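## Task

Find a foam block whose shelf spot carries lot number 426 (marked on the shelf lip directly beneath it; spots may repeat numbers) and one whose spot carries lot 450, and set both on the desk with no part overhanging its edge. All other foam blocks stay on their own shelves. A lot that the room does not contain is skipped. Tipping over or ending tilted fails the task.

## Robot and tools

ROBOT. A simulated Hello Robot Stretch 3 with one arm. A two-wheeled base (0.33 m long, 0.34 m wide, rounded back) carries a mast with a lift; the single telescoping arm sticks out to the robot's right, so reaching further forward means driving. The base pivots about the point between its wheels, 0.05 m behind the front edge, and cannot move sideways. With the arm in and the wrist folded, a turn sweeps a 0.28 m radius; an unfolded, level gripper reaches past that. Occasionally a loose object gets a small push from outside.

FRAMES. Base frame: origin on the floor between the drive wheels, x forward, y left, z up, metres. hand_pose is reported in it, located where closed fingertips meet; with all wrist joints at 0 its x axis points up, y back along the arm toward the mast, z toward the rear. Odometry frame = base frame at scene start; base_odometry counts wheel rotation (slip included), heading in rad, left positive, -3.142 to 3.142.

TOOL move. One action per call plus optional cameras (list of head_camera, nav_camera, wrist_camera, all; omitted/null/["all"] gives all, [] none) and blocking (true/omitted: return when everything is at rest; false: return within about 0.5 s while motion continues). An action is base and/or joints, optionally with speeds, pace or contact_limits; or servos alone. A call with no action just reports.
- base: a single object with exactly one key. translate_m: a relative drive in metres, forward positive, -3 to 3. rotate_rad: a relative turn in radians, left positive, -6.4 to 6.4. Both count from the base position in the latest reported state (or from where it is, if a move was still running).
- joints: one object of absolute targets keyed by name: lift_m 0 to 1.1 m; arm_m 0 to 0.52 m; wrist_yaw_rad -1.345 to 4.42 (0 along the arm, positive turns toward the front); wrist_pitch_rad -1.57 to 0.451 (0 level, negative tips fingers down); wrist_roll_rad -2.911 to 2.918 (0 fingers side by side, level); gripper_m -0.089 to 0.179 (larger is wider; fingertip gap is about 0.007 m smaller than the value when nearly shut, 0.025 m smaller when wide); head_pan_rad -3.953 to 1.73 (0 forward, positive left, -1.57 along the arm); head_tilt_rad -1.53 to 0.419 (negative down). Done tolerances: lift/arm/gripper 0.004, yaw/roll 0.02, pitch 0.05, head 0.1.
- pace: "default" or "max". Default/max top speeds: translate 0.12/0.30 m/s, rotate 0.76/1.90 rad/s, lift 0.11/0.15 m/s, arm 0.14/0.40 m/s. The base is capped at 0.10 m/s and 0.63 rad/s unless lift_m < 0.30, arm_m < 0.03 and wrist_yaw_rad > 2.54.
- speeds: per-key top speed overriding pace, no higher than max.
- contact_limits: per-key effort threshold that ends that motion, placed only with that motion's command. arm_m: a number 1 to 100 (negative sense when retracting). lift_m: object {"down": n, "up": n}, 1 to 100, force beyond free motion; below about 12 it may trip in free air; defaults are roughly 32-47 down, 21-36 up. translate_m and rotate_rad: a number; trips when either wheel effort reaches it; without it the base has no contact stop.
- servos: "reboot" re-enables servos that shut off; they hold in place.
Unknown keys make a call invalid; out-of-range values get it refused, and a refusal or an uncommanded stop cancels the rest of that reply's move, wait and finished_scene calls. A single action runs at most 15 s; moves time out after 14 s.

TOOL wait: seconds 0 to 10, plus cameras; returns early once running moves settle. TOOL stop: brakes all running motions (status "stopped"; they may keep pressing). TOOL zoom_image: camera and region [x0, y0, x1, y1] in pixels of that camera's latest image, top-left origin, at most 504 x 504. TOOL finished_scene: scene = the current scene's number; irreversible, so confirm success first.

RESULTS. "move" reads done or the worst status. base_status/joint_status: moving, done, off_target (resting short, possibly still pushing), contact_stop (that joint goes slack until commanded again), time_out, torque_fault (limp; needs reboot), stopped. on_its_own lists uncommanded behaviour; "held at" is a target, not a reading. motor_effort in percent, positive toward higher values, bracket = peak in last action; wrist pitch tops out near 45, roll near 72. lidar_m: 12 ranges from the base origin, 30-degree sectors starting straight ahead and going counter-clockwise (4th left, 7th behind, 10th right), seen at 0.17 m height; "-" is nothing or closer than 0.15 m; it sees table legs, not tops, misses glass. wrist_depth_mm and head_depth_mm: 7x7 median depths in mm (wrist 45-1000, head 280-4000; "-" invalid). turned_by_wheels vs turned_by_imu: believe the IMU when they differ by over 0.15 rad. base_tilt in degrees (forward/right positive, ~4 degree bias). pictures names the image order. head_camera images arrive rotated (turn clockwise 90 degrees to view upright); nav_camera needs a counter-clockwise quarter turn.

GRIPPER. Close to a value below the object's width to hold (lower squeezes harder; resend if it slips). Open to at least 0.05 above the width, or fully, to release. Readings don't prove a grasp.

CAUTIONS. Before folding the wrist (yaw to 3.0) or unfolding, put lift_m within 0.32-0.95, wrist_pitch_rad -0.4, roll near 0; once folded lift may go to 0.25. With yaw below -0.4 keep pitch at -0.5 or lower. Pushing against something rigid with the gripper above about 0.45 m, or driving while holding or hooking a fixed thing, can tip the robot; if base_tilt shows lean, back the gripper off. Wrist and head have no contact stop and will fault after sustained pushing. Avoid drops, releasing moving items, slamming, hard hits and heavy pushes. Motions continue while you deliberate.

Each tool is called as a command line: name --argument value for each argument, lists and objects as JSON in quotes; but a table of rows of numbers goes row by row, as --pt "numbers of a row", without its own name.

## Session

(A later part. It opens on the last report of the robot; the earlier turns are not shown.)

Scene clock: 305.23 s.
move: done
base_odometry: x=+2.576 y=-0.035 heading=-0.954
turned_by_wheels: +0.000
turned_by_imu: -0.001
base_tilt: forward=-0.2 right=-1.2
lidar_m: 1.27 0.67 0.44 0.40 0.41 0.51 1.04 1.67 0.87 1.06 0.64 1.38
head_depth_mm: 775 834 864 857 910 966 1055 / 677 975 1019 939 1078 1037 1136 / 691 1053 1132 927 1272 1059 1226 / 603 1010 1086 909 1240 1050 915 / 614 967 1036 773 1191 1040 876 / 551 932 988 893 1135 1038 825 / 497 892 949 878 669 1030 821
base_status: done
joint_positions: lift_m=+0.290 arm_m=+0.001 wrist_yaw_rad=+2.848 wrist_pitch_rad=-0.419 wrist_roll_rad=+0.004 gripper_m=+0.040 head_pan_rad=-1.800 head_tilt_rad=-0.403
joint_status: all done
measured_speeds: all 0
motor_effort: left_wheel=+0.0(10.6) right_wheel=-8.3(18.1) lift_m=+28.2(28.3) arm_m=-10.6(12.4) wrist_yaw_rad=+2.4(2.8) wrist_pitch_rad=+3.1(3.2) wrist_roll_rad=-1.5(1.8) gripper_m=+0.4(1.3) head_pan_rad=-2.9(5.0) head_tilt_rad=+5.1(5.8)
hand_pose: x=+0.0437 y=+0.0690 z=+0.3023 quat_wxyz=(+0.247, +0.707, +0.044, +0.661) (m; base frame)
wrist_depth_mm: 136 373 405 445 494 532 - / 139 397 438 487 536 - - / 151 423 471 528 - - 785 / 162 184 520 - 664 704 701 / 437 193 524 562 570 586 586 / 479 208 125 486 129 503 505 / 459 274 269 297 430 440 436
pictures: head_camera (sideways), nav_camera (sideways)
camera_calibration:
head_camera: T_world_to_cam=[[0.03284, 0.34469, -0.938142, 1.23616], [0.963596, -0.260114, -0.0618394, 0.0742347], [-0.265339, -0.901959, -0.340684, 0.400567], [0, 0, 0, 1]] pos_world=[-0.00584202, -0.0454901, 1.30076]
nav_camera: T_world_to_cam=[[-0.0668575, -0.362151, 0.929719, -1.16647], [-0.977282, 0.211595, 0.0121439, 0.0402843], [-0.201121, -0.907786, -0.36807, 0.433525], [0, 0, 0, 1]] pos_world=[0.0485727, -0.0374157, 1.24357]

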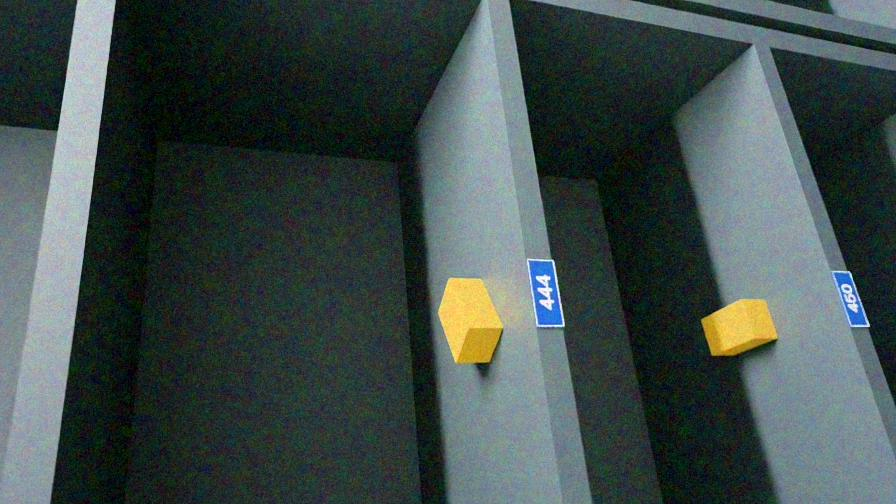

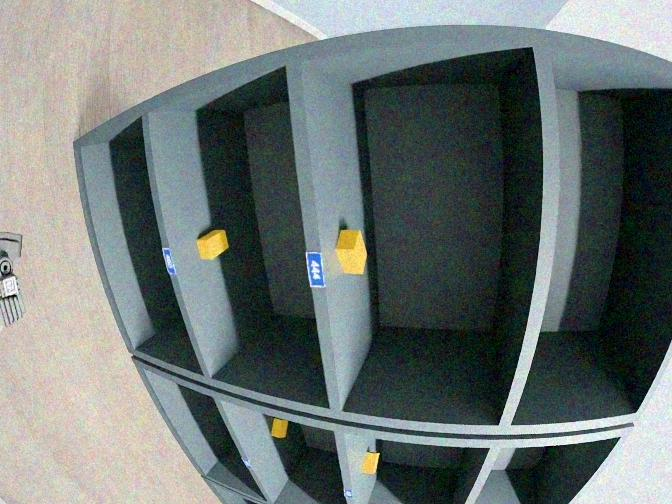

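move --base '{"translate_m":-0.117}' --joints '{"lift_m":0.6,"head_pan_rad":-1.57}' --pace "max" --cameras '[]'

move --joints '{"wrist_yaw_rad":0.18,"wrist_pitch_rad":-0.3,"gripper_m":0.179}' --cameras '[]'

move --joints '{"lift_m":0.537,"arm_m":0.25}' --cameras '["wrist_camera","head_camera"]'

Scene clock: 328.67 s.
move: done
base_odometry: x=+2.508 y=+0.060 heading=-0.954
turned_by_wheels: +0.000
turned_by_imu: +0.000
base_tilt: forward=-0.4 right=-1.2
lidar_m: 1.39 0.64 0.42 0.39 0.39 0.49 1.00 1.57 0.80 1.07 0.70 1.51
head_depth_mm: 642 956 1004 922 970 995 931 / 654 992 1068 947 1172 1071 920 / 577 975 1046 939 1223 1060 893 / 591 964 1031 917 1201 1058 884 / 601 944 1009 906 1173 1047 855 / 539 930 992 899 1146 1039 851 / 554 917 975 884 1130 1033 825
base_status: done
joint_positions: lift_m=+0.600 arm_m=+0.001 wrist_yaw_rad=+2.848 wrist_pitch_rad=-0.419 wrist_roll_rad=+0.004 gripper_m=+0.040 head_pan_rad=-1.570 head_tilt_rad=-0.400
joint_status: all done
measured_speeds: all 0
motor_effort: left_wheel=-3.3(10.9) right_wheel=-3.2(14.6) lift_m=+26.6(32.6) arm_m=-8.9(10.4) wrist_yaw_rad=+2.1(3.0) wrist_pitch_rad=+3.1(3.2) wrist_roll_rad=-1.6(1.8) gripper_m=+0.2(0.9) head_pan_rad=+3.4(4.9) head_tilt_rad=+4.0(5.2)
hand_pose: x=+0.0437 y=+0.0691 z=+0.6124 quat_wxyz=(+0.247, +0.707, +0.044, +0.661) (m; base frame)
wrist_depth_mm: 136 358 388 435 480 528 - / 139 384 422 471 521 - - / 150 403 462 509 - - - / 162 184 499 537 - - - / 423 192 519 - 152 904 981 / 477 207 125 - 127 863 867 / 526 - 130 754 740 773 756
pictures: none
No camera images: "cameras" was empty.

Scene clock: 331.00 s.
move: done
base_odometry: x=+2.508 y=+0.060 heading=-0.954
turned_by_wheels: +0.000
turned_by_imu: +0.000
base_tilt: forward=-0.3 right=-1.3
lidar_m: 1.39 0.64 0.42 0.39 0.39 0.48 1.00 1.57 0.80 1.07 0.70 1.51
head_depth_mm: 643 956 1006 922 970 996 931 / 655 995 1067 945 1176 1066 924 / 578 977 1044 932 1225 1060 891 / 591 961 1027 914 1203 1048 885 / 602 943 1014 909 1172 1043 855 / 540 929 990 897 1151 1047 851 / 554 917 980 890 1129 1034 822
base_status: not commanded
joint_positions: lift_m=+0.600 arm_m=+0.001 wrist_yaw_rad=+0.183 wrist_pitch_rad=-0.322 wrist_roll_rad=+0.004 gripper_m=+0.179 head_pan_rad=-1.570 head_tilt_rad=-0.400
joint_status: all done
measured_speeds: all 0
motor_effort: left_wheel=-3.1(3.6) right_wheel=-3.6(4.5) lift_m=+23.6(26.8) arm_m=-8.7(9.4) wrist_yaw_rad=-2.0(7.5) wrist_pitch_rad=+3.6(5.3) wrist_roll_rad=-1.4(1.7) gripper_m=+1.0(83.8) head_pan_rad=+3.3(4.2) head_tilt_rad=+4.0(5.1)
hand_pose: x=+0.0213 y=-0.3771 z=+0.6347 quat_wxyz=(+0.704, +0.177, -0.686, -0.050) (m; base frame)
wrist_depth_mm: 396 - - - - - 709 / - - - - - - 753 / - 581 - - - - - / - - - - - - - / - 142 - - - - - / 123 126 - - - - - / 797 743 - - - - 105
pictures: none
No camera images: "cameras" was empty.

Scene clock: 334.07 s.
move: done
base_odometry: x=+2.508 y=+0.060 heading=-0.954
turned_by_wheels: +0.000
turned_by_imu: +0.000
base_tilt: forward=-0.2 right=-1.2
lidar_m: 1.38 0.64 0.42 0.39 0.39 0.49 1.00 1.57 0.80 1.07 0.71 1.51
head_depth_mm: 645 954 998 924 969 996 931 / 656 994 1065 944 1177 1070 927 / 581 977 1047 935 1216 1064 892 / 592 959 1027 917 1194 1057 858 / 602 947 1011 908 1169 1050 854 / 541 932 996 897 1148 1041 853 / 556 919 980 885 1121 1035 825
base_status: not commanded
joint_positions: lift_m=+0.537 arm_m=+0.250 wrist_yaw_rad=+0.183 wrist_pitch_rad=-0.321 wrist_roll_rad=+0.004 gripper_m=+0.179 head_pan_rad=-1.570 head_tilt_rad=-0.400
joint_status: all done
measured_speeds: all 0
motor_effort: left_wheel=-2.9(3.6) right_wheel=-3.2(4.2) lift_m=+25.9(27.6) arm_m=+12.7(14.3) wrist_yaw_rad=-2.5(4.5) wrist_pitch_rad=+3.4(3.6) wrist_roll_rad=-1.5(1.8) gripper_m=+0.3(1.2) head_pan_rad=+3.5(3.8) head_tilt_rad=+3.6(4.5)
hand_pose: x=+0.0213 y=-0.6266 z=+0.5719 quat_wxyz=(+0.704, +0.176, -0.686, -0.050) (m; base frame)
wrist_depth_mm: - - - - - - - / - - - - - - - / - - - - - - - / 300 299 297 294 278 290 288 / 240 229 235 234 233 232 230 / - 193 196 195 194 192 191 / - 205 202 - - 188 105
pictures: head_camera (sideways), wrist_camera
camera_calibration:
head_camera: T_world_to_cam=[[-0.0466169, 0.340019, -0.939262, 1.23813], [0.99751, -0.0339668, -0.0618041, 0.0739809], [-0.0529183, -0.939805, -0.337589, 0.395327], [0, 0, 0, 1]] pos_world=[0.00484118, -0.0469451, 1.30096]
wrist_camera: T_world_to_cam=[[-0.975451, -0.218685, -0.0259431, -0.0947558], [-0.0872596, 0.491986, -0.866219, 0.838086], [0.202193, -0.84269, -0.498991, -0.0808052], [0, 0, 0, 1]] pos_world=[-0.00296043, -0.501142, 0.683186]

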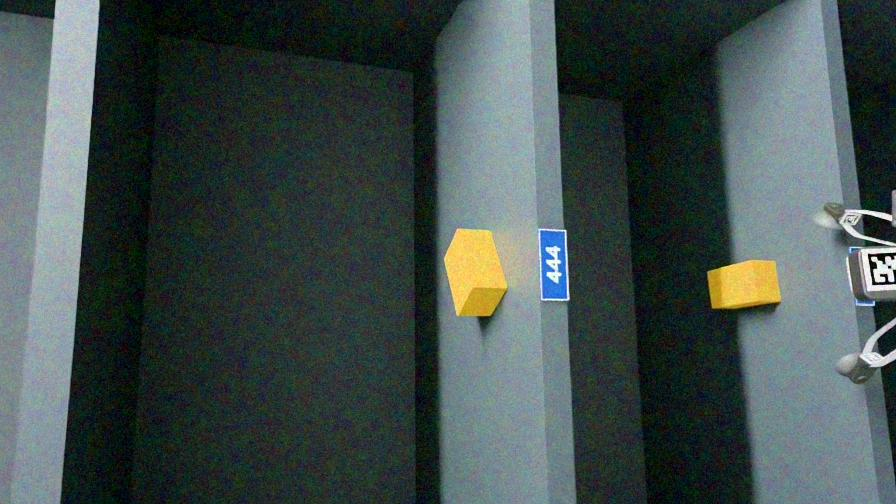

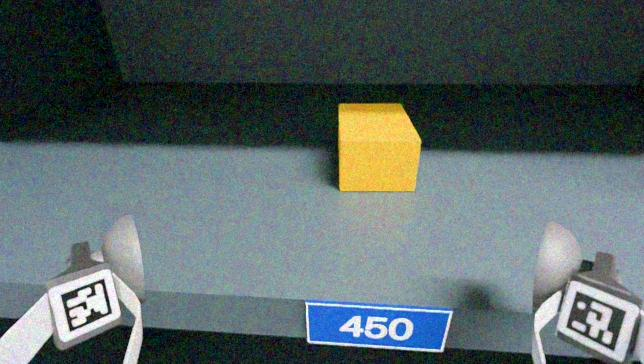

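move --joints '{"arm_m":0.405}' --cameras '["wrist_camera"]'

move --joints '{"gripper_m":0.035}' --cameras '[]'

move --joints '{"lift_m":0.6}' --cameras '["wrist_camera"]'

move --joints '{"arm_m":0}' --cameras '[]'

move --joints '{"wrist_yaw_rad":2.6,"wrist_pitch_rad":-0.4}' --cameras '["head_camera"]'

move --base '{"translate_m":0.917}' --joints '{"lift_m":0.29}' --pace "max" --cameras '["wrist_camera"]'

Scene clock: 350.03 s.
move: done
base_odometry: x=+2.508 y=+0.060 heading=-0.954
turned_by_wheels: +0.000
turned_by_imu: +0.000
base_tilt: forward=-0.3 right=-1.3
lidar_m: 1.39 0.64 0.42 0.39 0.39 0.48 1.00 1.56 0.80 1.07 0.70 1.51
head_depth_mm: 644 959 1002 923 970 995 934 / 654 993 1066 946 1178 1066 899 / 578 978 1046 934 1220 1059 641 / 591 956 1030 918 1193 1051 664 / 602 944 1013 909 1171 1047 832 / 542 925 994 896 1150 1044 849 / 555 917 978 886 1127 1033 823
base_status: not commanded
joint_positions: lift_m=+0.537 arm_m=+0.405 wrist_yaw_rad=+0.183 wrist_pitch_rad=-0.321 wrist_roll_rad=+0.004 gripper_m=+0.179 head_pan_rad=-1.570 head_tilt_rad=-0.400
joint_status: all done
measured_speeds: all 0
motor_effort: left_wheel=-3.3(3.6) right_wheel=-3.9(4.1) lift_m=+29.3(29.7) arm_m=+13.0(14.2) wrist_yaw_rad=-2.4(4.3) wrist_pitch_rad=+3.3(3.7) wrist_roll_rad=-1.3(1.8) gripper_m=+0.6(1.1) head_pan_rad=+3.5(3.7) head_tilt_rad=+2.8(3.9)
hand_pose: x=+0.0213 y=-0.7816 z=+0.5719 quat_wxyz=(+0.704, +0.176, -0.686, -0.050) (m; base frame)
wrist_depth_mm: - - 397 390 384 378 370 / - - - - - 399 391 / - - - - - - - / 301 297 294 309 291 287 287 / 249 226 236 156 214 230 229 / 123 183 195 135 180 191 190 / 159 167 166 137 155 164 105
pictures: wrist_camera
camera_calibration:
wrist_camera: T_world_to_cam=[[-0.975451, -0.218685, -0.0259431, -0.128652], [-0.0872596, 0.491986, -0.866219, 0.914343], [0.202193, -0.84269, -0.498991, -0.211422], [0, 0, 0, 1]] pos_world=[-0.00296043, -0.656142, 0.683186]

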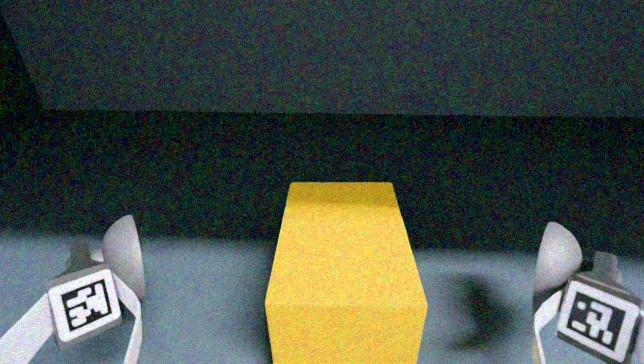

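Scene clock: 352.00 s.
move: done
base_odometry: x=+2.508 y=+0.060 heading=-0.954
turned_by_wheels: +0.000
turned_by_imu: +0.000
base_tilt: forward=-0.4 right=-1.2
lidar_m: 1.39 0.64 0.42 0.39 0.39 0.48 1.00 1.57 0.80 1.07 0.70 1.51
head_depth_mm: 642 955 1001 924 972 999 936 / 655 988 1070 947 1176 1063 897 / 579 978 1048 926 1222 1063 642 / 592 960 1025 918 1198 1058 664 / 603 949 1010 908 1171 1044 855 / 541 929 997 895 1147 1040 850 / 556 916 974 887 1128 1037 824
base_status: not commanded
joint_positions: lift_m=+0.537 arm_m=+0.405 wrist_yaw_rad=+0.182 wrist_pitch_rad=-0.319 wrist_roll_rad=+0.004 gripper_m=+0.035 head_pan_rad=-1.570 head_tilt_rad=-0.400
joint_status: all done
measured_speeds: all 0
motor_effort: left_wheel=-3.3(3.5) right_wheel=-3.7(4.1) lift_m=+27.7(30.4) arm_m=+12.7(13.7) wrist_yaw_rad=-2.9(4.5) wrist_pitch_rad=+3.1(3.6) wrist_roll_rad=-1.5(1.8) gripper_m=-9.4(85.1) head_pan_rad=+2.6(3.7) head_tilt_rad=+2.5(3.5)
hand_pose: x=+0.0212 y=-0.7818 z=+0.5724 quat_wxyz=(+0.704, +0.176, -0.686, -0.049) (m; base frame)
wrist_depth_mm: - - 394 393 385 375 369 / - - - - - 398 394 / - - - - - - - / 300 300 297 312 294 290 288 / 238 238 227 157 156 231 230 / 198 197 129 136 128 192 191 / 169 163 163 137 142 156 164
pictures: none
No camera images: "cameras" was empty.

Scene clock: 353.40 s.
move: done
base_odometry: x=+2.508 y=+0.060 heading=-0.954
turned_by_wheels: +0.000
turned_by_imu: +0.000
base_tilt: forward=-0.4 right=-1.1
lidar_m: 1.38 0.64 0.42 0.39 0.39 0.49 1.00 1.57 0.80 1.07 0.70 1.51
head_depth_mm: 643 954 1003 926 968 998 930 / 656 994 1065 944 1174 1067 895 / 578 975 1047 936 1224 1059 596 / 592 960 1024 916 1191 775 727 / 601 948 1011 913 1166 1013 857 / 540 929 992 896 1146 1042 849 / 555 917 976 887 1123 1036 822
base_status: not commanded
joint_positions: lift_m=+0.600 arm_m=+0.405 wrist_yaw_rad=+0.182 wrist_pitch_rad=-0.319 wrist_roll_rad=+0.004 gripper_m=+0.035 head_pan_rad=-1.570 head_tilt_rad=-0.400
joint_status: all done
measured_speeds: all 0
motor_effort: left_wheel=-3.3(3.7) right_wheel=-3.3(4.0) lift_m=+28.5(32.1) arm_m=+12.5(13.1) wrist_yaw_rad=-3.6(3.7) wrist_pitch_rad=+3.2(3.2) wrist_roll_rad=-1.3(1.8) gripper_m=-8.9(10.1) head_pan_rad=+2.5(3.5) head_tilt_rad=+2.2(3.0)
hand_pose: x=+0.0212 y=-0.7818 z=+0.6354 quat_wxyz=(+0.704, +0.176, -0.686, -0.049) (m; base frame)
wrist_depth_mm: - - 397 392 380 379 369 / - - - - - 396 390 / - - - - - - - / - - - - - - - / 328 323 153 156 153 316 314 / 281 282 129 136 128 273 273 / 240 226 225 138 144 228 233
pictures: wrist_camera
camera_calibration:
wrist_camera: T_world_to_cam=[[-0.975565, -0.218182, -0.0258682, -0.126836], [-0.0866531, 0.490279, -0.867247, 0.968726], [0.2019, -0.843815, -0.497205, -0.181936], [0, 0, 0, 1]] pos_world=[-0.00306033, -0.65614, 0.746384]

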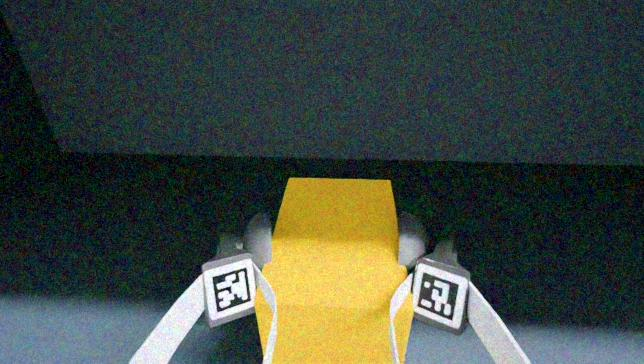

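Scene clock: 357.57 s.
move: done
base_odometry: x=+2.508 y=+0.060 heading=-0.954
turned_by_wheels: +0.000
turned_by_imu: +0.000
base_tilt: forward=-0.3 right=-1.2
lidar_m: 1.38 0.64 0.42 0.39 0.39 0.48 1.00 1.56 0.80 1.07 0.70 1.51
head_depth_mm: 644 952 1001 922 974 995 934 / 653 996 1063 942 1176 1069 925 / 578 976 1048 932 1221 1061 892 / 592 959 1027 917 1193 1050 887 / 601 945 1009 912 1173 1047 855 / 539 931 993 896 1146 1041 850 / 554 917 978 887 1131 1033 825
base_status: not commanded
joint_positions: lift_m=+0.600 arm_m=+0.001 wrist_yaw_rad=+0.182 wrist_pitch_rad=-0.319 wrist_roll_rad=+0.004 gripper_m=+0.035 head_pan_rad=-1.570 head_tilt_rad=-0.400
joint_status: all done
measured_speeds: all 0
motor_effort: left_wheel=-3.0(3.8) right_wheel=-3.2(4.7) lift_m=+25.7(28.4) arm_m=-12.6(14.8) wrist_yaw_rad=-2.7(4.3) wrist_pitch_rad=+3.1(3.2) wrist_roll_rad=-1.4(1.8) gripper_m=-9.3(10.2) head_pan_rad=+3.1(3.4) head_tilt_rad=+1.4(2.8)
hand_pose: x=+0.0212 y=-0.3774 z=+0.6354 quat_wxyz=(+0.704, +0.176, -0.686, -0.049) (m; base frame)
wrist_depth_mm: 399 - - - - - 708 / - - - - - - 746 / - 565 - - - - - / - - - - - - - / - - 156 156 154 993 - / - - 128 136 128 825 - / 849 98 - 138 133 - -
pictures: none
No camera images: "cameras" was empty.

Scene clock: 359.80 s.
move: done
base_odometry: x=+2.508 y=+0.060 heading=-0.954
turned_by_wheels: +0.000
turned_by_imu: +0.000
base_tilt: forward=-0.2 right=-1.3
lidar_m: 1.38 0.64 0.42 0.39 0.39 0.48 1.00 1.57 0.80 1.07 0.70 1.51
head_depth_mm: 642 956 1001 924 971 998 931 / 654 991 1067 944 1173 1065 926 / 578 978 1045 932 1219 1059 891 / 591 963 1029 920 1198 1054 883 / 602 948 1010 909 1175 1047 856 / 539 930 995 896 1150 1040 849 / 553 917 980 884 1120 1032 826
base_status: not commanded
joint_positions: lift_m=+0.600 arm_m=+0.001 wrist_yaw_rad=+2.597 wrist_pitch_rad=-0.413 wrist_roll_rad=+0.004 gripper_m=+0.035 head_pan_rad=-1.570 head_tilt_rad=-0.400
joint_status: all done
measured_speeds: all 0
motor_effort: left_wheel=-3.2(3.7) right_wheel=-3.7(4.1) lift_m=+27.8(28.2) arm_m=-10.5(12.6) wrist_yaw_rad=+2.3(6.1) wrist_pitch_rad=+2.0(4.3) wrist_roll_rad=-1.7(1.7) gripper_m=-9.4(9.8) head_pan_rad=+2.8(3.5) head_tilt_rad=+0.2(2.1)
hand_pose: x=+0.0953 y=+0.0469 z=+0.6138 quat_wxyz=(+0.326, +0.707, -0.047, +0.626) (m; base frame)
wrist_depth_mm: 335 375 433 512 - - - / 354 399 462 530 - - - / 372 424 499 - - - - / 393 449 521 - - - - / 424 490 155 156 161 - - / 452 505 128 136 128 877 879 / 212 98 129 138 143 746 762
pictures: head_camera (sideways)
camera_calibration:
head_camera: T_world_to_cam=[[-0.0466169, 0.340019, -0.939262, 1.23813], [0.99751, -0.0339668, -0.0618041, 0.0739809], [-0.0529183, -0.939805, -0.337589, 0.395327], [0, 0, 0, 1]] pos_world=[0.00484118, -0.0469451, 1.30096]

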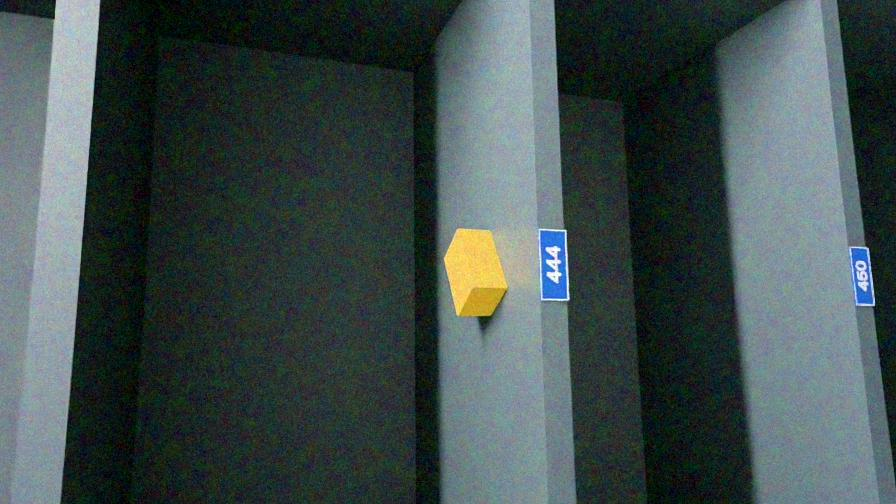

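Scene clock: 365.57 s.
move: done
base_odometry: x=+3.038 y=-0.688 heading=-0.954
turned_by_wheels: +0.000
turned_by_imu: +0.000
base_tilt: forward=-0.3 right=-1.2
lidar_m: 0.48 0.49 0.56 0.51 0.52 0.64 1.33 1.49 0.73 2.91 0.81 0.53
head_depth_mm: 2899 3061 3218 3088 1068 1079 1085 / 2838 3040 3167 3380 2432 1795 1377 / 2836 3002 3134 3327 2448 1779 1420 / 2736 2921 3128 3316 2434 1776 1410 / 2749 2881 3111 3283 2373 1765 1402 / 2703 2854 3028 3188 2366 1760 1397 / 2619 2629 2545 2553 2235 1743 1382
base_status: done
joint_positions: lift_m=+0.290 arm_m=+0.001 wrist_yaw_rad=+2.598 wrist_pitch_rad=-0.416 wrist_roll_rad=+0.004 gripper_m=+0.035 head_pan_rad=-1.570 head_tilt_rad=-0.400
joint_status: all done
measured_speeds: all 0
motor_effort: left_wheel=+1.4(14.0) right_wheel=+6.4(14.1) lift_m=+27.1(30.0) arm_m=-7.3(11.1) wrist_yaw_rad=+1.3(3.3) wrist_pitch_rad=+2.5(2.6) wrist_roll_rad=-1.3(1.8) gripper_m=-9.6(10.0) head_pan_rad=+2.9(3.1) head_tilt_rad=+1.1(2.0)
hand_pose: x=+0.0950 y=+0.0466 z=+0.3032 quat_wxyz=(+0.327, +0.707, -0.046, +0.626) (m; base frame)
wrist_depth_mm: 428 484 535 - - - - / 452 509 - - - - - / 479 530 - - - - - / 510 562 - 758 - - - / 522 583 158 157 157 - - / 508 520 128 136 128 502 - / 213 98 267 138 143 433 428
pictures: wrist_camera
camera_calibration:
wrist_camera: T_world_to_cam=[[0.872839, -0.487124, -0.0293843, -0.0446942], [-0.302951, -0.493661, -0.815181, 0.331469], [0.382588, 0.720423, -0.578461, 0.271534], [0, 0, 0, 1]] pos_world=[0.0355443, -0.0537574, 0.425966]

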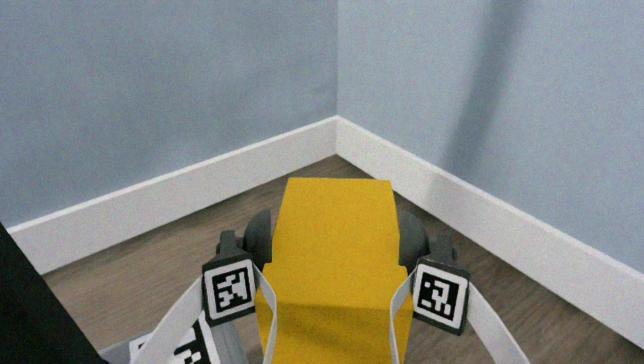

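move --base '{"rotate_rad":1.57}' --pace "max" --cameras '[]'

move --base '{"translate_m":-2.3}' --pace "max" --cameras '[]'

move --base '{"rotate_rad":-1.57}' --pace "max" --cameras '[]'

move --base '{"translate_m":-1.05}' --joints '{"head_pan_rad":-1.75,"head_tilt_rad":-0.6}' --pace "max" --cameras '["head_camera"]'

move --joints '{"lift_m":0.9}' --pace "max" --cameras '[]'

move --joints '{"wrist_yaw_rad":0,"wrist_pitch_rad":-0.3}' --cameras '["head_camera"]'

Scene clock: 377.27 s.
move: done
base_odometry: x=+3.038 y=-0.688 heading=+0.615
turned_by_wheels: +1.570
turned_by_imu: +1.539
base_tilt: forward=-0.2 right=-1.3
lidar_m: 0.51 0.52 0.63 1.26 1.59 0.73 2.92 0.83 0.54 0.49 0.49 0.56
head_depth_mm: 413 442 475 514 558 612 677 / 406 433 465 502 546 595 658 / 399 426 456 491 532 579 639 / 392 417 446 480 520 566 621 / 385 410 438 471 507 553 603 / 379 403 430 461 497 539 587 / 373 396 422 452 486 527 574
base_status: done
joint_positions: lift_m=+0.290 arm_m=+0.001 wrist_yaw_rad=+2.598 wrist_pitch_rad=-0.416 wrist_roll_rad=+0.004 gripper_m=+0.035 head_pan_rad=-1.570 head_tilt_rad=-0.400
joint_status: not commanded
measured_speeds: all 0
motor_effort: left_wheel=-5.8(15.5) right_wheel=+9.6(14.6) lift_m=+27.7(28.4) arm_m=-12.2(12.6) wrist_yaw_rad=+3.8(3.8) wrist_pitch_rad=+2.4(2.6) wrist_roll_rad=-1.3(1.7) gripper_m=-9.0(10.0) head_pan_rad=+1.9(2.7) head_tilt_rad=-0.2(1.3)
hand_pose: x=+0.0950 y=+0.0466 z=+0.3032 quat_wxyz=(+0.327, +0.707, -0.046, +0.626) (m; base frame)
wrist_depth_mm: - - - - 523 448 377 / - - - - - 468 394 / 959 937 940 832 - 500 414 / 740 733 733 755 655 525 435 / 624 613 158 156 157 535 450 / 511 527 128 136 128 508 474 / 213 98 268 139 144 432 438
pictures: none
No camera images: "cameras" was empty.

Scene clock: 386.40 s.
move: done
base_odometry: x=+1.160 y=-2.016 heading=+0.615
turned_by_wheels: +0.000
turned_by_imu: -0.003
base_tilt: forward=-0.3 right=-1.2
lidar_m: 2.08 1.31 1.61 3.16 1.39 0.75 0.99 0.99 0.94 0.85 0.85 1.05
head_depth_mm: 752 804 864 928 1016 1109 1228 / 739 788 845 912 986 1076 1192 / 724 774 831 889 967 1056 1159 / 712 759 810 868 944 1025 1130 / 700 744 795 855 922 1003 1098 / 685 732 781 834 902 981 1063 / 676 717 763 821 881 952 1041
base_status: done
joint_positions: lift_m=+0.290 arm_m=+0.001 wrist_yaw_rad=+2.598 wrist_pitch_rad=-0.416 wrist_roll_rad=+0.004 gripper_m=+0.035 head_pan_rad=-1.570 head_tilt_rad=-0.400
joint_status: not commanded
measured_speeds: all 0
motor_effort: left_wheel=-1.9(13.6) right_wheel=-7.2(14.5) lift_m=+26.1(30.1) arm_m=-9.9(12.7) wrist_yaw_rad=+1.3(3.6) wrist_pitch_rad=+2.4(2.6) wrist_roll_rad=-1.6(1.8) gripper_m=-9.1(9.9) head_pan_rad=+1.3(2.9) head_tilt_rad=-1.6(2.4)
hand_pose: x=+0.0950 y=+0.0466 z=+0.3032 quat_wxyz=(+0.327, +0.707, -0.046, +0.626) (m; base frame)
wrist_depth_mm: - - - - - - - / - - - - - - - / 949 955 943 921 908 892 894 / 766 749 737 786 720 702 697 / 620 614 157 156 161 594 591 / 510 524 129 136 128 503 503 / 213 98 267 139 143 429 438
pictures: none
No camera images: "cameras" was empty.

Scene clock: 388.53 s.
move: done
base_odometry: x=+1.160 y=-2.016 heading=-0.954
turned_by_wheels: -1.570
turned_by_imu: -1.539
base_tilt: forward=-0.4 right=-1.2
lidar_m: 0.85 0.86 1.07 1.44 1.31 1.64 3.33 1.12 0.75 0.99 1.00 0.93
head_depth_mm: 866 925 990 1071 1118 915 1367 / 850 914 977 1051 1120 1248 1338 / 841 897 961 1036 1123 1216 1313 / 829 879 942 1014 1091 1194 1292 / 816 863 923 994 1071 1169 1268 / 802 853 911 975 1049 1142 1247 / 789 842 895 957 1029 1117 1215
base_status: done
joint_positions: lift_m=+0.290 arm_m=+0.001 wrist_yaw_rad=+2.598 wrist_pitch_rad=-0.416 wrist_roll_rad=+0.004 gripper_m=+0.035 head_pan_rad=-1.570 head_tilt_rad=-0.400
joint_status: not commanded
measured_speeds: all 0
motor_effort: left_wheel=+6.0(14.9) right_wheel=-9.1(14.5) lift_m=+28.2(29.6) arm_m=-11.9(13.0) wrist_yaw_rad=+1.6(3.1) wrist_pitch_rad=+2.4(2.5) wrist_roll_rad=-1.5(1.8) gripper_m=-9.6(9.8) head_pan_rad=+2.1(2.2) head_tilt_rad=-2.7(2.7)
hand_pose: x=+0.0950 y=+0.0466 z=+0.3032 quat_wxyz=(+0.327, +0.707, -0.046, +0.626) (m; base frame)
wrist_depth_mm: - - - - - - - / - - - - - - - / 949 959 916 934 905 834 - / 758 747 737 799 719 709 685 / 620 615 157 156 161 583 588 / 509 520 129 136 128 509 498 / 213 98 266 139 143 432 441
pictures: none
No camera images: "cameras" was empty.

Scene clock: 393.40 s.
move: done
base_odometry: x=+0.553 y=-1.159 heading=-0.954
turned_by_wheels: +0.000
turned_by_imu: -0.001
base_tilt: forward=-0.3 right=-1.2
lidar_m: 1.88 1.90 1.26 1.15 1.16 1.45 2.39 1.86 0.51 0.52 0.82 1.42
head_depth_mm: 1083 1212 1358 1139 839 671 1248 / 1049 1160 1309 1122 832 665 1213 / 1016 1115 1246 1108 826 660 1176 / 979 1075 1198 1101 823 657 923 / 946 1036 1157 1093 817 653 573 / 918 1001 1111 1083 811 652 557 / 890 970 1067 1068 803 646 540
base_status: done
joint_positions: lift_m=+0.290 arm_m=+0.001 wrist_yaw_rad=+2.598 wrist_pitch_rad=-0.416 wrist_roll_rad=+0.004 gripper_m=+0.035 head_pan_rad=-1.750 head_tilt_rad=-0.600
joint_status: all done
measured_speeds: all 0
motor_effort: left_wheel=+0.3(12.5) right_wheel=-7.8(15.6) lift_m=+24.2(29.6) arm_m=-10.5(12.7) wrist_yaw_rad=+1.9(3.2) wrist_pitch_rad=+2.4(2.6) wrist_roll_rad=-1.4(1.8) gripper_m=-9.9(9.9) head_pan_rad=-2.9(4.3) head_tilt_rad=+3.5(7.0)
hand_pose: x=+0.0950 y=+0.0466 z=+0.3032 quat_wxyz=(+0.327, +0.707, -0.046, +0.626) (m; base frame)
wrist_depth_mm: 877 - - - - - - / 986 - - - - - - / 959 938 921 928 900 900 880 / 759 748 735 794 715 704 710 / 619 613 158 156 161 588 588 / 515 525 128 136 128 502 504 / 212 98 270 139 143 434 438
pictures: head_camera (sideways)
camera_calibration:
head_camera: T_world_to_cam=[[0.0472277, 0.520245, -0.85271, 1.12459], [0.977606, -0.199336, -0.0674716, 0.0815358], [-0.205078, -0.830427, -0.518009, 0.630995], [0, 0, 0, 1]] pos_world=[-0.00341833, -0.0448126, 1.29131]

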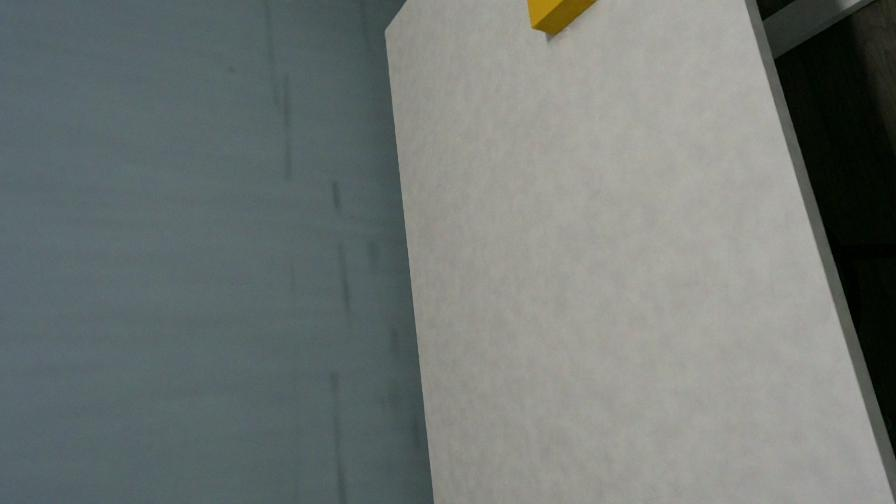

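Scene clock: 398.27 s.
move: done
base_odometry: x=+0.553 y=-1.159 heading=-0.954
turned_by_wheels: +0.000
turned_by_imu: +0.000
base_tilt: forward=-0.4 right=-1.2
lidar_m: 1.88 1.89 1.26 1.15 1.16 1.45 2.40 1.86 0.51 0.52 0.82 1.42
head_depth_mm: 1088 1215 1367 1136 840 731 - / 1044 1159 1306 1121 834 708 - / 1010 1121 1258 1113 827 721 - / 981 1072 1196 1102 821 676 - / 943 1041 1149 1092 816 675 - / 917 1006 1109 1083 811 670 - / 892 971 1066 1069 806 646 554
base_status: not commanded
joint_positions: lift_m=+0.900 arm_m=+0.001 wrist_yaw_rad=+2.598 wrist_pitch_rad=-0.416 wrist_roll_rad=+0.004 gripper_m=+0.035 head_pan_rad=-1.750 head_tilt_rad=-0.600
joint_status: all done
measured_speeds: all 0
motor_effort: left_wheel=+0.1(0.9) right_wheel=-7.2(8.7) lift_m=+26.5(33.3) arm_m=-9.1(10.7) wrist_yaw_rad=+2.2(2.8) wrist_pitch_rad=+2.4(2.6) wrist_roll_rad=-1.3(1.8) gripper_m=-8.6(10.0) head_pan_rad=-3.1(3.9) head_tilt_rad=+3.3(4.4)
hand_pose: x=+0.0950 y=+0.0466 z=+0.9132 quat_wxyz=(+0.327, +0.707, -0.046, +0.626) (m; base frame)
wrist_depth_mm: 890 - - - - - - / 982 - - - - - - / - - - - - - - / - - - - - - - / - - 159 156 161 - - / - - 128 136 128 - - / 213 - 138 138 139 - -
pictures: none
No camera images: "cameras" was empty.

Scene clock: 400.57 s.
move: done
base_odometry: x=+0.553 y=-1.159 heading=-0.954
turned_by_wheels: +0.000
turned_by_imu: +0.000
base_tilt: forward=-0.2 right=-1.2
lidar_m: 1.88 1.89 1.26 1.15 1.16 1.44 2.40 1.86 0.51 0.52 0.83 1.42
head_depth_mm: 1085 1205 1368 1133 838 732 - / 1049 1167 1300 1122 837 707 - / 1009 1116 1249 1115 827 722 - / 975 1081 1198 1096 821 640 - / 943 1042 1152 1090 500 - - / 916 999 1110 1079 808 630 556 / 887 974 1062 1072 807 646 542
base_status: not commanded
joint_positions: lift_m=+0.900 arm_m=+0.001 wrist_yaw_rad=+0.003 wrist_pitch_rad=-0.324 wrist_roll_rad=+0.004 gripper_m=+0.035 head_pan_rad=-1.750 head_tilt_rad=-0.600
joint_status: all done
measured_speeds: all 0
motor_effort: left_wheel=+0.5(0.8) right_wheel=-8.0(8.7) lift_m=+23.5(26.7) arm_m=-7.4(9.3) wrist_yaw_rad=-3.3(7.0) wrist_pitch_rad=+4.1(7.0) wrist_roll_rad=-1.6(1.8) gripper_m=-9.1(10.0) head_pan_rad=-2.7(3.4) head_tilt_rad=+3.0(4.3)
hand_pose: x=-0.0208 y=-0.3808 z=+0.9343 quat_wxyz=(+0.697, +0.115, -0.699, -0.114) (m; base frame)
wrist_depth_mm: - - - - - - - / - - - - - - - / - - - - - - - / - - - - - - - / - - 153 157 150 - - / - - 128 136 128 - - / - - - 139 133 - -
pictures: head_camera (sideways)
camera_calibration:
head_camera: T_world_to_cam=[[0.0471589, 0.519945, -0.852897, 1.12482], [0.977609, -0.199323, -0.0674572, 0.0815177], [-0.205076, -0.830619, -0.517703, 0.630591], [0, 0, 0, 1]] pos_world=[-0.00341853, -0.044814, 1.29131]

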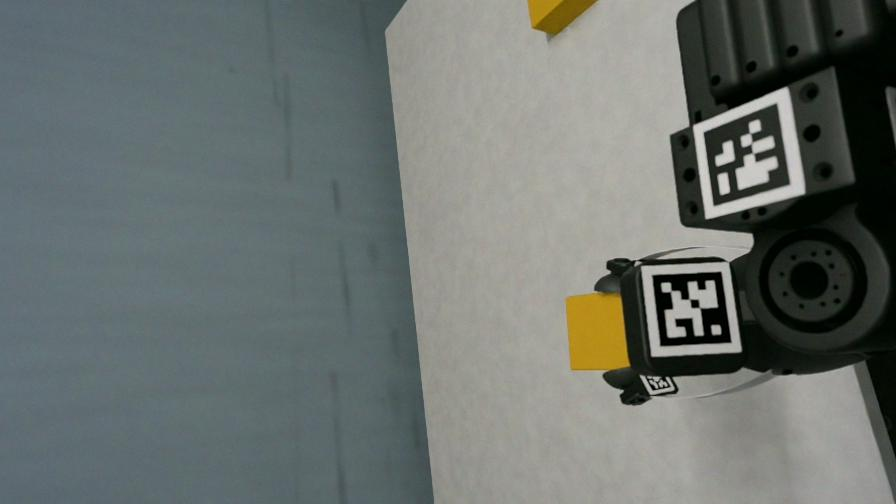

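move --joints '{"arm_m":0.21,"lift_m":0.745}' --cameras '[]'

move --joints '{"lift_m":0.715}' --speeds '{"lift_m":0.02}' --contact_limits '{"lift_m":{"down":14}}' --cameras '["head_camera"]'

move --joints '{"gripper_m":0.179}' --cameras '[]'

move --joints '{"arm_m":0,"head_pan_rad":-1.8}' --cameras '["head_camera","nav_camera"]'

Scene clock: 414.37 s.
move: done
base_odometry: x=+0.553 y=-1.159 heading=-0.954
turned_by_wheels: +0.000
turned_by_imu: +0.000
base_tilt: forward=-0.3 right=-1.1
lidar_m: 1.88 1.90 1.26 1.15 1.16 1.44 2.40 1.86 0.51 0.52 0.82 1.42
head_depth_mm: 1080 1211 1362 1135 841 672 1247 / 1044 1162 1300 1124 836 666 327 / 1011 1114 1249 1116 828 384 342 / 976 1079 1201 1100 821 436 922 / 946 1042 1150 1085 535 452 573 / 917 999 1111 1079 810 651 558 / 887 968 1066 1073 804 646 541
base_status: not commanded
joint_positions: lift_m=+0.745 arm_m=+0.210 wrist_yaw_rad=+0.003 wrist_pitch_rad=-0.323 wrist_roll_rad=+0.004 gripper_m=+0.035 head_pan_rad=-1.750 head_tilt_rad=-0.600
joint_status: all done
measured_speeds: all 0
motor_effort: left_wheel=+0.1(0.8) right_wheel=-8.0(8.6) lift_m=+27.2(27.8) arm_m=+12.0(14.8) wrist_yaw_rad=-4.1(4.6) wrist_pitch_rad=+3.8(4.0) wrist_roll_rad=-1.6(1.8) gripper_m=-9.1(9.9) head_pan_rad=-2.9(3.4) head_tilt_rad=+3.8(4.0)
hand_pose: x=-0.0208 y=-0.5903 z=+0.7795 quat_wxyz=(+0.697, +0.115, -0.699, -0.113) (m; base frame)
wrist_depth_mm: - - - - - - - / - - - - - - - / - - - - - - - / - - - - - - - / - - 153 156 150 - - / - - 128 136 128 - - / - - - 138 133 - -
pictures: none
No camera images: "cameras" was empty.

Scene clock: 416.27 s.
move: done
base_odometry: x=+0.553 y=-1.159 heading=-0.954
turned_by_wheels: +0.000
turned_by_imu: +0.000
base_tilt: forward=-0.4 right=-1.2
lidar_m: 1.88 1.90 1.26 1.15 1.16 1.45 2.40 1.87 0.51 0.52 0.82 1.42
head_depth_mm: 1084 1212 1368 1138 839 671 1246 / 1047 1166 1302 1126 834 666 1179 / 1014 1118 1248 1113 829 444 355 / 979 1076 1192 1101 825 450 923 / 943 1042 1156 1089 754 464 573 / 919 1004 1107 1082 812 649 557 / 892 972 1067 1070 808 647 543
base_status: not commanded
joint_positions: lift_m=+0.715 arm_m=+0.210 wrist_yaw_rad=+0.002 wrist_pitch_rad=-0.290 wrist_roll_rad=+0.004 gripper_m=+0.035 head_pan_rad=-1.750 head_tilt_rad=-0.600
joint_status: all done
measured_speeds: all 0
motor_effort: left_wheel=+0.4(0.6) right_wheel=-7.9(8.4) lift_m=+19.8(26.6) arm_m=+8.0(12.4) wrist_yaw_rad=-1.9(3.9) wrist_pitch_rad=-2.3(4.0) wrist_roll_rad=-1.8(1.8) gripper_m=-9.4(9.7) head_pan_rad=-2.4(3.6) head_tilt_rad=+2.7(3.9)
contact_limits: lift_m down 14 (down: maximum 72; up: maximum 65)
hand_pose: x=-0.0210 y=-0.5936 z=+0.7574 quat_wxyz=(+0.699, +0.103, -0.701, -0.102) (m; base frame)
wrist_depth_mm: - - - - - - - / - - - - - - - / - - - - - - - / - - - - - - - / - - 151 157 150 - - / - - 128 135 126 - - / - 98 - 134 130 - -
pictures: head_camera (sideways)
camera_calibration:
head_camera: T_world_to_cam=[[0.0471589, 0.519945, -0.852897, 1.12482], [0.977609, -0.199323, -0.0674572, 0.0815177], [-0.205076, -0.830619, -0.517703, 0.630591], [0, 0, 0, 1]] pos_world=[-0.00341853, -0.044814, 1.29131]

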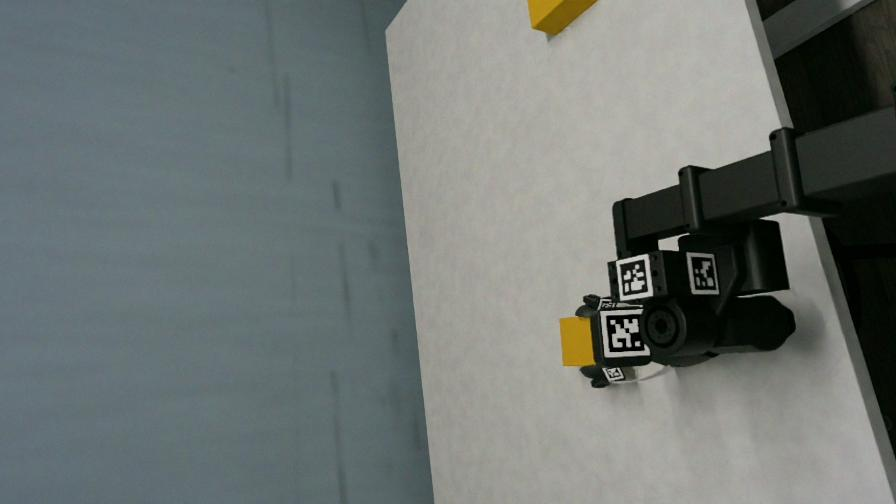

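Scene clock: 418.23 s.
move: done
base_odometry: x=+0.553 y=-1.159 heading=-0.954
turned_by_wheels: +0.000
turned_by_imu: +0.000
base_tilt: forward=-0.5 right=-1.1
lidar_m: 1.88 1.90 1.25 1.15 1.16 1.45 2.40 1.86 0.51 0.52 0.82 1.42
head_depth_mm: 1085 1205 1361 1132 841 669 1244 / 1046 1166 1302 1123 835 666 1183 / 1008 1117 1242 1111 827 445 355 / 975 1076 1200 1101 821 450 923 / 949 1035 1151 1089 793 463 571 / 917 1004 1105 1082 810 633 557 / 890 970 1069 1065 802 646 541
base_status: not commanded
joint_positions: lift_m=+0.715 arm_m=+0.210 wrist_yaw_rad=+0.002 wrist_pitch_rad=-0.313 wrist_roll_rad=+0.004 gripper_m=+0.179 head_pan_rad=-1.750 head_tilt_rad=-0.600
joint_status: all done
measured_speeds: all 0
motor_effort: left_wheel=-0.3(0.7) right_wheel=-8.2(8.3) lift_m=+29.8(29.8) arm_m=+4.5(8.8) wrist_yaw_rad=-2.4(3.7) wrist_pitch_rad=+1.9(2.6) wrist_roll_rad=-1.4(1.7) gripper_m=+0.9(84.2) head_pan_rad=-2.2(3.3) head_tilt_rad=+2.2(4.0)
contact_limits: lift_m down 14 (down: maximum 72; up: maximum 65)
hand_pose: x=-0.0210 y=-0.5914 z=+0.7520 quat_wxyz=(+0.697, +0.111, -0.700, -0.110) (m; base frame)
wrist_depth_mm: - - - - - - - / - - - - - - - / - - - - - - - / - - - - - - - / - 142 - 153 152 - - / - 126 - 131 129 - - / - - - 140 137 - 105
pictures: none
No camera images: "cameras" was empty.

Scene clock: 421.00 s.
move: done
base_odometry: x=+0.553 y=-1.159 heading=-0.954
turned_by_wheels: +0.000
turned_by_imu: +0.000
base_tilt: forward=-0.2 right=-1.3
lidar_m: 1.88 1.90 1.26 1.15 1.16 1.45 2.40 1.86 0.51 0.52 0.82 1.42
head_depth_mm: 1127 1263 1428 1135 812 691 1228 / 1075 1200 1348 1125 836 664 1246 / 1040 1144 1285 1115 827 662 1183 / 996 1103 1225 1096 823 660 592 / 959 1049 1171 1095 818 654 392 / 922 1009 1121 1078 809 650 555 / 895 974 1073 1072 809 647 518
base_status: not commanded
joint_positions: lift_m=+0.715 arm_m=+0.001 wrist_yaw_rad=+0.002 wrist_pitch_rad=-0.313 wrist_roll_rad=+0.004 gripper_m=+0.179 head_pan_rad=-1.801 head_tilt_rad=-0.600
joint_status: all done
measured_speeds: all 0
motor_effort: left_wheel=+0.6(0.7) right_wheel=-7.3(8.5) lift_m=+24.1(29.7) arm_m=-12.3(13.8) wrist_yaw_rad=-1.9(3.6) wrist_pitch_rad=+2.0(2.1) wrist_roll_rad=-1.6(1.7) gripper_m=+0.3(1.2) head_pan_rad=-1.0(3.6) head_tilt_rad=+2.3(3.4)
contact_limits: lift_m down 14 (down: maximum 72; up: maximum 65)
hand_pose: x=-0.0210 y=-0.3819 z=+0.7519 quat_wxyz=(+0.697, +0.111, -0.699, -0.110) (m; base frame)
wrist_depth_mm: - - - - - - - / - - - - - - - / - - - - - - - / - - - - - - - / - 142 - - - - - / - 126 - - - - - / - - - - - - 105
pictures: head_camera (sideways), nav_camera (sideways)
camera_calibration:
head_camera: T_world_to_cam=[[0.0736789, 0.516823, -0.852916, 1.12471], [0.966134, -0.249066, -0.0674615, 0.0815471], [-0.247298, -0.819061, -0.517671, 0.630766], [0, 0, 0, 1]] pos_world=[-0.00566571, -0.0443274, 1.29131]
nav_camera: T_world_to_cam=[[-0.107293, -0.532113, 0.839848, -1.04907], [-0.977437, 0.211044, 0.00884362, 0.0446574], [-0.181951, -0.819949, -0.54275, 0.660698], [0, 0, 0, 1]] pos_world=[0.0513069, -0.0259076, 1.23925]

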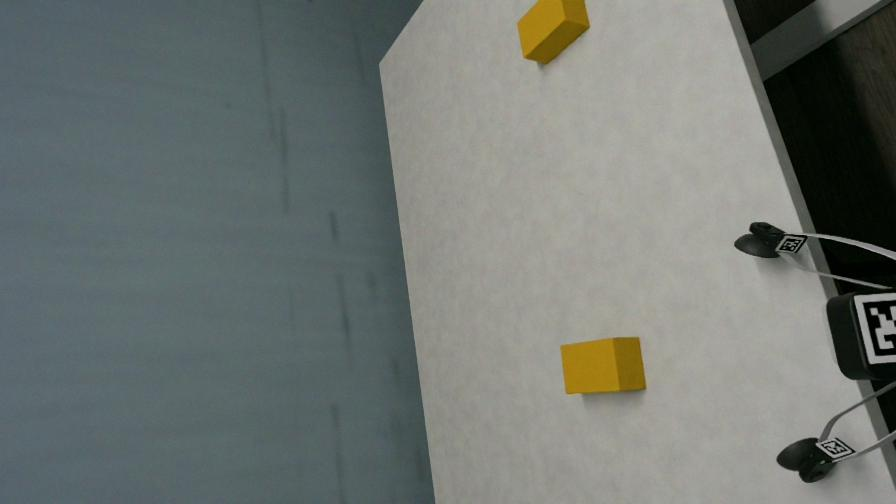

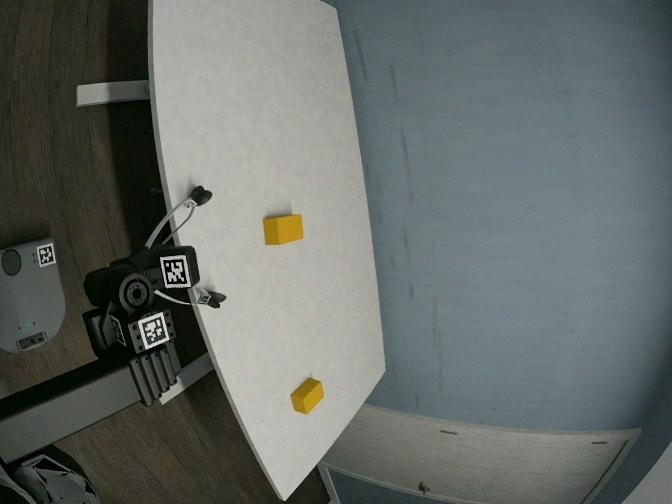

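finished_scene --scene 3

The scene is finished: the task was done.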